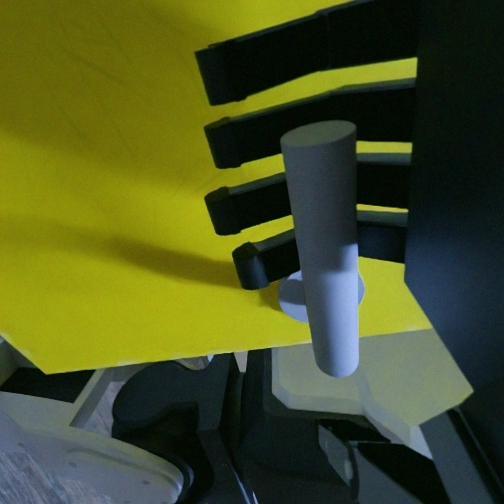

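Emit:
move:
  base: {"x_m_s":0.03,"for_s":0.7}

Emit:
move:
  target: {"side":"left","x":0.074,"y":0.163,"z":1.15,"quat_wxyz":[0.0493,-0.0493,0.7054,-0.7054]}
  min_time_s: 1.5

Emit:
move:
  base: {"x_m_s":0.03,"for_s":0.5}

Emit:
move:
  target: {"side":"left","x":0.059,"y":0.163,"z":1.15,"quat_wxyz":[0.0493,-0.0493,0.7054,-0.7054]}
  min_time_s: 1.5
  cameras: ["left_wrist_camera","head_camera"]

Scene clock: 2237.23 s.
Joint torques (N m): left_arm=[-12.12 19.38 12.9 0.81 2.58 -1.48 0.41] | right_arm=[-4.57 -10.2 -7.32 -9.54 -1 -3.87 -0.3]
External joint torques (N m): left_arm=[-0.63 5.24 3.03 2.19 0.81 -0.83 0.41] | right_arm=[-2.02 -1.03 -2.13 -1.73 -0.65 -2.02 -0.27]
Wrist force (N): left_arm=[-3.5 14.9 17.5] | right_arm=[10.5 -1.0 3.2]
Wrist torque (N m): left_arm=[0.36 0.89 -0.84] | right_arm=[-0.16 -0.44 0.27]
Wrist force, peak (N): left_arm=[-4.8 22.0 17.1] | right_arm=[10.9 -0.6 3.2]
move: done
base_odometry: x=-1.295 y=-1.092 heading=-2.504
lidar_m: 0.52 0.29 0.37 2.31 2.44 3.53 4.43 3.10 2.37 0.95 1.01 0.90
base_status: done (sent for 0.7 of 0.7 s)
joint_positions: torso_squat_rad=+0.350 torso_shift_rad=+0.000 torso_pitch_rad=+0.000 torso_yaw_rad=+0.000 left_shoulder_pitch_rad=-0.361 left_shoulder_roll_rad=+1.441 left_shoulder_yaw_rad=-0.657 left_elbow_rad=-1.674 left_forearm_roll_rad=+0.002 left_wrist_pitch_rad=-1.149 left_hand_roll_rad=+1.238 right_shoulder_pitch_rad=+0.418 right_shoulder_roll_rad=-0.379 right_shoulder_yaw_rad=-0.601 right_elbow_rad=-2.298 right_forearm_roll_rad=-1.023 right_wrist_pitch_rad=+0.818 right_hand_roll_rad=-1.221 head_pan_rad=+0.000 head_tilt_rad=+0.400 left_hand_little=-0.500 left_hand_ring=-0.243 left_hand_middle=-0.334 left_hand_index=-0.474 left_hand_thumb_turn=+1.000 left_hand_thumb_bend=+1.000 left_hand_force_limit=+0.000 left_hand_speed=-0.900 right_hand_little=+0.642 right_hand_ring=+0.596 right_hand_middle=+0.558 right_hand_index=+0.512 right_hand_thumb_turn=-1.000 right_hand_thumb_bend=+0.466 right_hand_force_limit=+0.300 right_hand_speed=-0.900
joint_status: not commanded
wheel_motors_off: 0
left_hand_stopped_by: target,force,force,force,target,target
right_hand_stopped_by: force,force,force,force,force,target
left_little_load_n: 0.0
left_ring_load_n: 0.0
left_middle_load_n: 0.5
left_index_load_n: 8.0
left_thumb_bend_load_n: 0.0
left_thumb_turn_load_n: 0.0
right_little_load_n: 4.0
right_ring_load_n: 7.0
right_middle_load_n: 6.5
right_index_load_n: 2.5
right_thumb_bend_load_n: 26.0
right_thumb_turn_load_n: 9.5
motor_effort: left_wheel=-7(17) right_wheel=+8(28)
chest: x=-0.2278 y=-0.0004 z=+1.2475 quat_wxyz=(+1.000, +0.001, +0.000, +0.000)
left_hand: x=+0.0947 y=+0.1626 z=+1.1497 quat_wxyz=(+0.048, -0.049, +0.705, -0.706)
right_hand: x=+0.1798 y=-0.3603 z=+1.1494 quat_wxyz=(+0.608, +0.001, +0.794, +0.000)
pictures: none

Scene clock: 2239.07 s.
Joint torques (N m): left_arm=[-10.18 18.99 13.37 -1.82 3.76 -2.55 0.42] | right_arm=[-4.74 -10.38 -7.12 -9.97 -1.11 -3.73 -0.32]
External joint torques (N m): left_arm=[0.24 4.81 3.75 -0.54 2.05 -1.78 0.42] | right_arm=[-2.19 -1.21 -1.93 -2.16 -0.76 -1.88 -0.29]
Wrist force (N): left_arm=[-5.0 20.7 16.7] | right_arm=[10.4 -0.8 3.3]
Wrist torque (N m): left_arm=[0.43 0.99 -0.86] | right_arm=[-0.12 -0.41 0.27]
Wrist force, peak (N): left_arm=[-6.8 21.7 18.7] | right_arm=[10.8 -0.7 3.3]
move: done
base_odometry: x=-1.295 y=-1.092 heading=-2.504
lidar_m: 0.52 0.29 0.37 2.30 2.45 3.53 4.43 3.10 2.37 0.94 1.01 0.90
base_status: not commanded
joint_positions: torso_squat_rad=+0.350 torso_shift_rad=+0.000 torso_pitch_rad=+0.000 torso_yaw_rad=+0.000 left_shoulder_pitch_rad=-0.272 left_shoulder_roll_rad=+1.507 left_shoulder_yaw_rad=-0.630 left_elbow_rad=-1.763 left_forearm_roll_rad=+0.050 left_wrist_pitch_rad=-1.131 left_hand_roll_rad=+1.175 right_shoulder_pitch_rad=+0.418 right_shoulder_roll_rad=-0.379 right_shoulder_yaw_rad=-0.601 right_elbow_rad=-2.298 right_forearm_roll_rad=-1.023 right_wrist_pitch_rad=+0.818 right_hand_roll_rad=-1.221 head_pan_rad=+0.000 head_tilt_rad=+0.400 left_hand_little=-0.500 left_hand_ring=-0.243 left_hand_middle=-0.334 left_hand_index=-0.474 left_hand_thumb_turn=+1.000 left_hand_thumb_bend=+1.000 left_hand_force_limit=+0.000 left_hand_speed=-0.900 right_hand_little=+0.642 right_hand_ring=+0.596 right_hand_middle=+0.558 right_hand_index=+0.512 right_hand_thumb_turn=-1.000 right_hand_thumb_bend=+0.466 right_hand_force_limit=+0.300 right_hand_speed=-0.900
joint_status: all done
wheel_motors_off: 0
left_hand_stopped_by: target,force,force,force,target,target
right_hand_stopped_by: force,force,force,force,force,target
left_little_load_n: 0.0
left_ring_load_n: 0.0
left_middle_load_n: -0.5
left_index_load_n: 8.0
left_thumb_bend_load_n: 0.0
left_thumb_turn_load_n: 0.0
right_little_load_n: 4.0
right_ring_load_n: 7.0
right_middle_load_n: 6.5
right_index_load_n: 2.5
right_thumb_bend_load_n: 26.0
right_thumb_turn_load_n: 9.5
motor_effort: left_wheel=-8(12) right_wheel=+9(9)
chest: x=-0.2278 y=-0.0004 z=+1.2475 quat_wxyz=(+1.000, +0.001, +0.000, +0.000)
left_hand: x=+0.0740 y=+0.1629 z=+1.1495 quat_wxyz=(+0.049, -0.050, +0.705, -0.705)
left_hand_status: reached (checked arc that bows 2 mm and turns the hand up to 1 deg, planned for 1.5 s): 0 mm and 0.1 deg off.
right_hand: x=+0.1798 y=-0.3603 z=+1.1493 quat_wxyz=(+0.608, +0.001, +0.794, +0.000)
pictures: none

Scene clock: 2240.17 s.
Joint torques (N m): left_arm=[-10.82 18.65 12.26 0.74 2.61 -1.65 0.37] | right_arm=[-4.47 -10.42 -7.03 -9.79 -1.05 -3.92 -0.4]
External joint torques (N m): left_arm=[-0.4 4.48 2.65 2.03 0.89 -0.88 0.37] | right_arm=[-1.92 -1.25 -1.84 -1.98 -0.7 -2.07 -0.37]
Wrist force (N): left_arm=[-2.7 14.2 17.8] | right_arm=[10.1 -1.2 3.3]
Wrist torque (N m): left_arm=[0.31 0.95 -0.81] | right_arm=[-0.22 -0.35 0.25]
Wrist force, peak (N): left_arm=[-4.4 22.0 16.8] | right_arm=[10.8 -1.1 3.5]
move: done
base_odometry: x=-1.307 y=-1.101 heading=-2.504
lidar_m: 0.52 0.28 0.35 2.30 2.45 3.53 4.45 3.10 2.38 0.93 1.01 0.89
base_status: done (sent for 0.5 of 0.5 s)
joint_positions: torso_squat_rad=+0.350 torso_shift_rad=+0.000 torso_pitch_rad=+0.000 torso_yaw_rad=+0.000 left_shoulder_pitch_rad=-0.272 left_shoulder_roll_rad=+1.507 left_shoulder_yaw_rad=-0.630 left_elbow_rad=-1.763 left_forearm_roll_rad=+0.050 left_wrist_pitch_rad=-1.131 left_hand_roll_rad=+1.175 right_shoulder_pitch_rad=+0.418 right_shoulder_roll_rad=-0.379 right_shoulder_yaw_rad=-0.601 right_elbow_rad=-2.298 right_forearm_roll_rad=-1.023 right_wrist_pitch_rad=+0.818 right_hand_roll_rad=-1.221 head_pan_rad=+0.000 head_tilt_rad=+0.400 left_hand_little=-0.500 left_hand_ring=-0.243 left_hand_middle=-0.334 left_hand_index=-0.474 left_hand_thumb_turn=+1.000 left_hand_thumb_bend=+1.000 left_hand_force_limit=+0.000 left_hand_speed=-0.900 right_hand_little=+0.642 right_hand_ring=+0.596 right_hand_middle=+0.558 right_hand_index=+0.512 right_hand_thumb_turn=-1.000 right_hand_thumb_bend=+0.466 right_hand_force_limit=+0.300 right_hand_speed=-0.900
joint_status: not commanded
wheel_motors_off: 0
left_hand_stopped_by: target,force,force,force,target,target
right_hand_stopped_by: force,force,force,force,force,target
left_little_load_n: 0.0
left_ring_load_n: 0.0
left_middle_load_n: 0.0
left_index_load_n: 8.0
left_thumb_bend_load_n: 0.0
left_thumb_turn_load_n: 0.0
right_little_load_n: 3.5
right_ring_load_n: 7.0
right_middle_load_n: 6.5
right_index_load_n: 2.5
right_thumb_bend_load_n: 25.5
right_thumb_turn_load_n: 9.5
motor_effort: left_wheel=-7(14) right_wheel=+7(27)
chest: x=-0.2278 y=-0.0004 z=+1.2475 quat_wxyz=(+1.000, +0.001, +0.000, +0.000)
left_hand: x=+0.0737 y=+0.1627 z=+1.1498 quat_wxyz=(+0.049, -0.049, +0.705, -0.706)
right_hand: x=+0.1798 y=-0.3603 z=+1.1494 quat_wxyz=(+0.608, +0.001, +0.794, +0.000)
pictures: none

Scene clock: 2242.00 s.
Joint torques (N m): left_arm=[-8.85 18.47 12.39 -2.7 3.19 -3.11 0.6] | right_arm=[-4.08 -10.74 -7.64 -9.65 -1.14 -3.69 -0.37]
External joint torques (N m): left_arm=[0.92 4.33 3.01 -1.47 1.51 -2.26 0.6] | right_arm=[-1.53 -1.57 -2.45 -1.84 -0.79 -1.85 -0.34]
Wrist force (N): left_arm=[-7.5 19.6 17.0] | right_arm=[9.9 -0.9 3.8]
Wrist torque (N m): left_arm=[0.40 0.95 -0.90] | right_arm=[-0.18 -0.37 0.26]
Wrist force, peak (N): left_arm=[-8.1 21.8 18.1] | right_arm=[10.9 -0.8 3.3]
move: done
base_odometry: x=-1.307 y=-1.101 heading=-2.504
lidar_m: 0.51 0.28 0.35 2.30 2.44 3.53 4.45 3.12 2.37 0.93 1.01 0.89
base_status: not commanded
joint_positions: torso_squat_rad=+0.350 torso_shift_rad=+0.000 torso_pitch_rad=+0.000 torso_yaw_rad=+0.000 left_shoulder_pitch_rad=-0.216 left_shoulder_roll_rad=+1.549 left_shoulder_yaw_rad=-0.615 left_elbow_rad=-1.817 left_forearm_roll_rad=+0.081 left_wrist_pitch_rad=-1.126 left_hand_roll_rad=+1.133 right_shoulder_pitch_rad=+0.418 right_shoulder_roll_rad=-0.379 right_shoulder_yaw_rad=-0.601 right_elbow_rad=-2.298 right_forearm_roll_rad=-1.023 right_wrist_pitch_rad=+0.818 right_hand_roll_rad=-1.221 head_pan_rad=+0.000 head_tilt_rad=+0.400 left_hand_little=-0.500 left_hand_ring=-0.243 left_hand_middle=-0.334 left_hand_index=-0.474 left_hand_thumb_turn=+1.000 left_hand_thumb_bend=+1.000 left_hand_force_limit=+0.000 left_hand_speed=-0.900 right_hand_little=+0.642 right_hand_ring=+0.596 right_hand_middle=+0.558 right_hand_index=+0.512 right_hand_thumb_turn=-1.000 right_hand_thumb_bend=+0.466 right_hand_force_limit=+0.300 right_hand_speed=-0.900
joint_status: all done
wheel_motors_off: 0
left_hand_stopped_by: target,force,force,force,target,target
right_hand_stopped_by: force,force,force,force,force,target
left_little_load_n: 0.0
left_ring_load_n: 0.0
left_middle_load_n: 0.0
left_index_load_n: 8.0
left_thumb_bend_load_n: 0.0
left_thumb_turn_load_n: -0.5
right_little_load_n: 3.5
right_ring_load_n: 7.0
right_middle_load_n: 6.5
right_index_load_n: 2.5
right_thumb_bend_load_n: 25.5
right_thumb_turn_load_n: 9.5
motor_effort: left_wheel=-8(11) right_wheel=+7(8)
chest: x=-0.2278 y=-0.0004 z=+1.2475 quat_wxyz=(+1.000, +0.001, +0.000, +0.000)
left_hand: x=+0.0594 y=+0.1622 z=+1.1496 quat_wxyz=(+0.046, -0.049, +0.705, -0.706)
left_hand_status: reached (checked arc that bows 1 mm and turns the hand up to 0 deg, planned for 1.5 s): 1 mm and 0.3 deg off.
right_hand: x=+0.1798 y=-0.3603 z=+1.1494 quat_wxyz=(+0.608, +0.001, +0.794, +0.000)
pictures: head_camera, left_wrist_camera
Images, in order (width x height): head_camera 896x504, left_wrist_camera 504x504.

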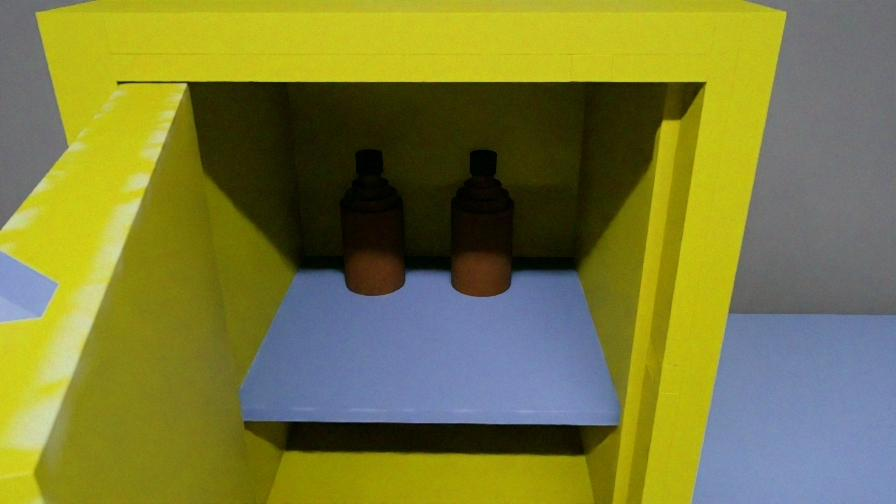

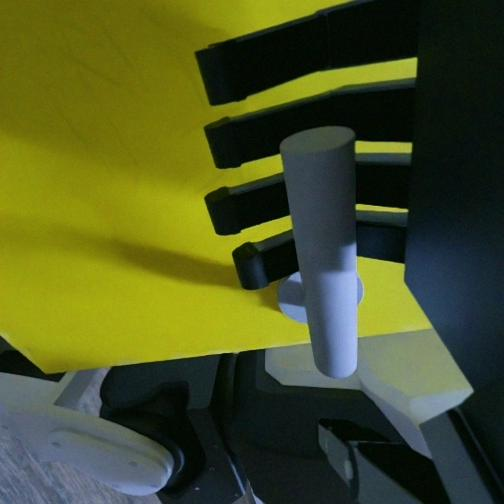

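Emit:
move:
  target: {"side":"right","x":0.18,"y":-0.3,"z":1.215,"quat_wxyz":[0.6088,0,0.7934,0]}
  min_time_s: 3

Emit:
move:
  target: {"side":"right","x":0.18,"y":-0.18,"z":1.215,"quat_wxyz":[0.6088,0,0.7934,0]}
  min_time_s: 3
  cameras: ["all"]

Scene clock: 2280.90 s.
Joint torques (N m): left_arm=[-8.93 18.93 12.49 -2.58 3.28 -3.22 0.6] | right_arm=[-7.48 -8.7 -3.6 -8.47 0.35 -3.13 -0.81]
External joint torques (N m): left_arm=[0.85 4.8 3.11 -1.35 1.6 -2.37 0.6] | right_arm=[-3.85 -0.79 0.38 -2.03 0.26 -1.16 -0.78]
Wrist force (N): left_arm=[-7.5 19.4 16.9] | right_arm=[10.5 -1.0 3.0]
Wrist torque (N m): left_arm=[0.40 0.95 -0.89] | right_arm=[-0.14 -0.35 0.13]
Wrist force, peak (N): left_arm=[-7.6 20.3 17.2] | right_arm=[11.1 -1.2 3.6]
move: done
base_odometry: x=-1.307 y=-1.101 heading=-2.504
lidar_m: 0.53 0.28 0.35 2.30 2.44 3.53 4.45 3.11 2.37 0.94 1.01 0.90
base_status: not commanded
joint_positions: torso_squat_rad=+0.350 torso_shift_rad=+0.000 torso_pitch_rad=+0.000 torso_yaw_rad=+0.000 left_shoulder_pitch_rad=-0.216 left_shoulder_roll_rad=+1.549 left_shoulder_yaw_rad=-0.615 left_elbow_rad=-1.817 left_forearm_roll_rad=+0.081 left_wrist_pitch_rad=-1.126 left_hand_roll_rad=+1.133 right_shoulder_pitch_rad=+0.300 right_shoulder_roll_rad=-0.383 right_shoulder_yaw_rad=-0.581 right_elbow_rad=-2.589 right_forearm_roll_rad=-0.770 right_wrist_pitch_rad=+1.092 right_hand_roll_rad=-1.563 head_pan_rad=+0.000 head_tilt_rad=+0.400 left_hand_little=-0.500 left_hand_ring=-0.243 left_hand_middle=-0.334 left_hand_index=-0.474 left_hand_thumb_turn=+1.000 left_hand_thumb_bend=+1.000 left_hand_force_limit=+0.000 left_hand_speed=-0.900 right_hand_little=+0.642 right_hand_ring=+0.596 right_hand_middle=+0.558 right_hand_index=+0.512 right_hand_thumb_turn=-1.000 right_hand_thumb_bend=+0.466 right_hand_force_limit=+0.300 right_hand_speed=-0.900
joint_status: all done
wheel_motors_off: 0
left_hand_stopped_by: target,force,force,force,target,target
right_hand_stopped_by: force,force,force,force,force,target
left_little_load_n: 0.5
left_ring_load_n: 0.0
left_middle_load_n: 0.0
left_index_load_n: 8.0
left_thumb_bend_load_n: 0.0
left_thumb_turn_load_n: 0.0
right_little_load_n: 4.0
right_ring_load_n: 7.0
right_middle_load_n: 6.5
right_index_load_n: 3.0
right_thumb_bend_load_n: 25.5
right_thumb_turn_load_n: 9.5
motor_effort: left_wheel=-9(11) right_wheel=+8(8)
chest: x=-0.2278 y=-0.0004 z=+1.2475 quat_wxyz=(+1.000, +0.001, +0.000, +0.000)
left_hand: x=+0.0594 y=+0.1622 z=+1.1496 quat_wxyz=(+0.046, -0.049, +0.705, -0.706)
right_hand: x=+0.1797 y=-0.3009 z=+1.2145 quat_wxyz=(+0.609, +0.001, +0.793, +0.000)
right_hand_status: reached (checked arc that bows 6 mm and turns the hand up to 2 deg, planned for 3.0 s): 1 mm and 0.1 deg off.
pictures: none

Scene clock: 2284.23 s.
Joint torques (N m): left_arm=[-8.86 19.2 12.23 -2.58 3.18 -3.2 0.64] | right_arm=[-4.2 -1.24 -0.85 -11.64 -0.49 -4.12 -0.43]
External joint torques (N m): left_arm=[0.92 5.06 2.84 -1.34 1.5 -2.35 0.64] | right_arm=[-0.49 1.38 0.69 -3 -0.22 -2.17 -0.39]
Wrist force (N): left_arm=[-7.4 19.0 17.1] | right_arm=[10.6 -1.8 1.1]
Wrist torque (N m): left_arm=[0.42 0.96 -0.90] | right_arm=[-0.16 -0.31 0.29]
Wrist force, peak (N): left_arm=[-7.4 19.9 17.4] | right_arm=[11.1 -1.2 3.5]
move: short
base_odometry: x=-1.307 y=-1.101 heading=-2.504
lidar_m: 0.52 0.28 0.34 2.29 2.43 3.53 4.45 3.10 2.36 0.93 1.01 0.89
base_status: not commanded
joint_positions: torso_squat_rad=+0.350 torso_shift_rad=+0.000 torso_pitch_rad=+0.000 torso_yaw_rad=+0.000 left_shoulder_pitch_rad=-0.216 left_shoulder_roll_rad=+1.549 left_shoulder_yaw_rad=-0.615 left_elbow_rad=-1.817 left_forearm_roll_rad=+0.081 left_wrist_pitch_rad=-1.126 left_hand_roll_rad=+1.133 right_shoulder_pitch_rad=+0.362 right_shoulder_roll_rad=-0.123 right_shoulder_yaw_rad=-0.196 right_elbow_rad=-2.616 right_forearm_roll_rad=-0.617 right_wrist_pitch_rad=+0.843 right_hand_roll_rad=-1.353 head_pan_rad=+0.000 head_tilt_rad=+0.400 left_hand_little=-0.500 left_hand_ring=-0.243 left_hand_middle=-0.334 left_hand_index=-0.474 left_hand_thumb_turn=+1.000 left_hand_thumb_bend=+1.000 left_hand_force_limit=+0.000 left_hand_speed=-0.900 right_hand_little=+0.642 right_hand_ring=+0.596 right_hand_middle=+0.558 right_hand_index=+0.512 right_hand_thumb_turn=-1.000 right_hand_thumb_bend=+0.466 right_hand_force_limit=+0.300 right_hand_speed=-0.900
joint_status: all done
wheel_motors_off: 0
left_hand_stopped_by: target,force,force,force,target,target
right_hand_stopped_by: force,force,force,force,force,target
left_little_load_n: 0.0
left_ring_load_n: 0.0
left_middle_load_n: 0.0
left_index_load_n: 8.0
left_thumb_bend_load_n: -0.5
left_thumb_turn_load_n: 0.0
right_little_load_n: 4.0
right_ring_load_n: 7.0
right_middle_load_n: 6.5
right_index_load_n: 2.5
right_thumb_bend_load_n: 25.5
right_thumb_turn_load_n: 9.5
motor_effort: left_wheel=-7(11) right_wheel=+7(8)
chest: x=-0.2278 y=-0.0004 z=+1.2475 quat_wxyz=(+1.000, +0.001, +0.000, +0.000)
left_hand: x=+0.0594 y=+0.1621 z=+1.1496 quat_wxyz=(+0.046, -0.049, +0.705, -0.706)
right_hand: x=+0.1807 y=-0.1805 z=+1.2140 quat_wxyz=(+0.670, -0.045, +0.738, +0.073)
right_hand_status: short (checked arc that bows 12 mm and turns the hand up to 14 deg, as near as the solve gets, planned for 3.0 s): 1 mm and 13.7 deg off. The place is met; only the turn is off.
pictures: head_camera, left_wrist_camera, right_wrist_camera
Images, in order (width x height): head_camera 896x504, left_wrist_camera 504x504, right_wrist_camera 504x504.

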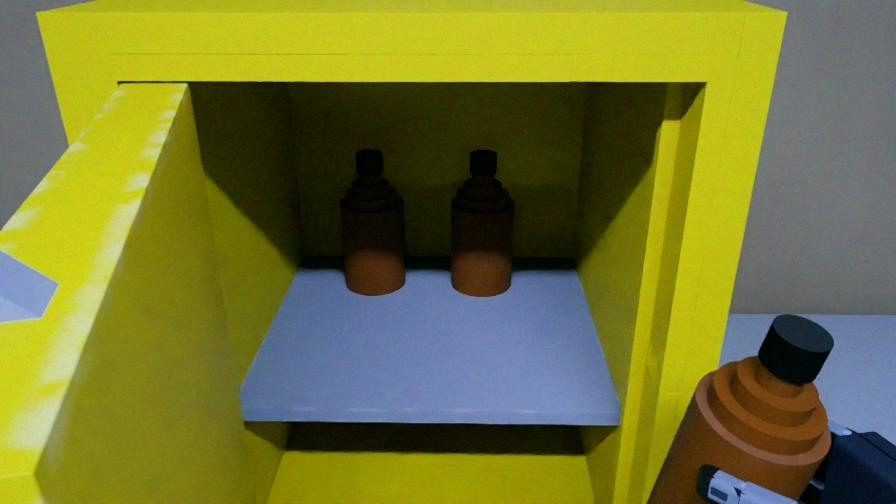

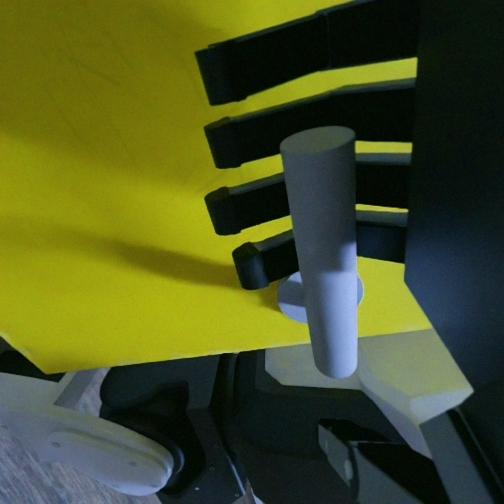

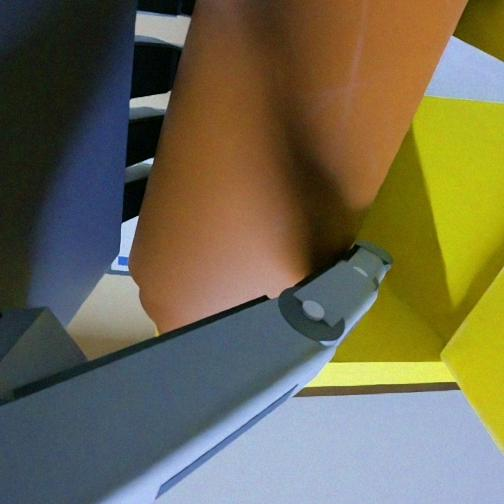

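Emit:
move:
  target: {"side":"right","x":0.19,"y":-0.1,"z":1.215,"quat_wxyz":[0.6088,0,0.7934,0]}
  min_time_s: 3

Emit:
move:
  target: {"side":"right","x":0.205,"y":-0.05,"z":1.215,"quat_wxyz":[0.6088,0,0.7934,0]}
  min_time_s: 2
  cameras: ["head_camera","right_wrist_camera"]

Scene clock: 2295.37 s.
Joint torques (N m): left_arm=[-8.84 19.01 12.27 -2.44 3.23 -3.17 0.54] | right_arm=[-3.68 -1.4 -0.39 -11.53 -0.37 -4.2 -0.32]
External joint torques (N m): left_arm=[0.94 4.88 2.88 -1.2 1.55 -2.32 0.54] | right_arm=[0.03 1.22 1.14 -2.89 -0.09 -2.25 -0.28]
Wrist force (N): left_arm=[-7.3 18.8 17.1] | right_arm=[10.7 -1.5 1.5]
Wrist torque (N m): left_arm=[0.38 0.94 -0.88] | right_arm=[-0.12 -0.32 0.30]
Wrist force, peak (N): left_arm=[-7.8 19.2 17.4] | right_arm=[11.3 -1.8 1.5]
move: refused
base_odometry: x=-1.307 y=-1.101 heading=-2.504
lidar_m: 0.53 0.28 0.35 2.30 2.44 3.52 4.43 3.10 2.37 0.94 1.01 0.89
base_status: not commanded
joint_positions: torso_squat_rad=+0.350 torso_shift_rad=+0.000 torso_pitch_rad=+0.000 torso_yaw_rad=+0.000 left_shoulder_pitch_rad=-0.216 left_shoulder_roll_rad=+1.549 left_shoulder_yaw_rad=-0.615 left_elbow_rad=-1.817 left_forearm_roll_rad=+0.081 left_wrist_pitch_rad=-1.126 left_hand_roll_rad=+1.133 right_shoulder_pitch_rad=+0.362 right_shoulder_roll_rad=-0.123 right_shoulder_yaw_rad=-0.196 right_elbow_rad=-2.616 right_forearm_roll_rad=-0.617 right_wrist_pitch_rad=+0.843 right_hand_roll_rad=-1.353 head_pan_rad=+0.000 head_tilt_rad=+0.400 left_hand_little=-0.500 left_hand_ring=-0.243 left_hand_middle=-0.334 left_hand_index=-0.474 left_hand_thumb_turn=+1.000 left_hand_thumb_bend=+1.000 left_hand_force_limit=+0.000 left_hand_speed=-0.900 right_hand_little=+0.642 right_hand_ring=+0.596 right_hand_middle=+0.558 right_hand_index=+0.512 right_hand_thumb_turn=-1.000 right_hand_thumb_bend=+0.466 right_hand_force_limit=+0.300 right_hand_speed=-0.900
joint_status: not commanded
wheel_motors_off: 0
left_hand_stopped_by: target,force,force,force,target,target
right_hand_stopped_by: force,force,force,force,force,target
left_little_load_n: 0.0
left_ring_load_n: 0.0
left_middle_load_n: -0.5
left_index_load_n: 8.0
left_thumb_bend_load_n: 0.0
left_thumb_turn_load_n: -0.5
right_little_load_n: 4.0
right_ring_load_n: 7.0
right_middle_load_n: 6.5
right_index_load_n: 3.0
right_thumb_bend_load_n: 26.0
right_thumb_turn_load_n: 9.5
motor_effort: left_wheel=-9(9) right_wheel=+7(8)
chest: x=-0.2278 y=-0.0004 z=+1.2475 quat_wxyz=(+1.000, +0.001, +0.000, +0.000)
left_hand: x=+0.0594 y=+0.1621 z=+1.1496 quat_wxyz=(+0.046, -0.049, +0.705, -0.706)
right_hand: x=+0.1807 y=-0.1805 z=+1.2140 quat_wxyz=(+0.670, -0.045, +0.738, +0.073)
right_hand_status: refused: the posture found for that pose stands 1.8 mm from the torso (limit 20 mm). Nothing moved. The solve starts from where the arm stands: from another posture it may find a clear one.
pictures: none

not run: a stop that you did not command came earlier in this reply.


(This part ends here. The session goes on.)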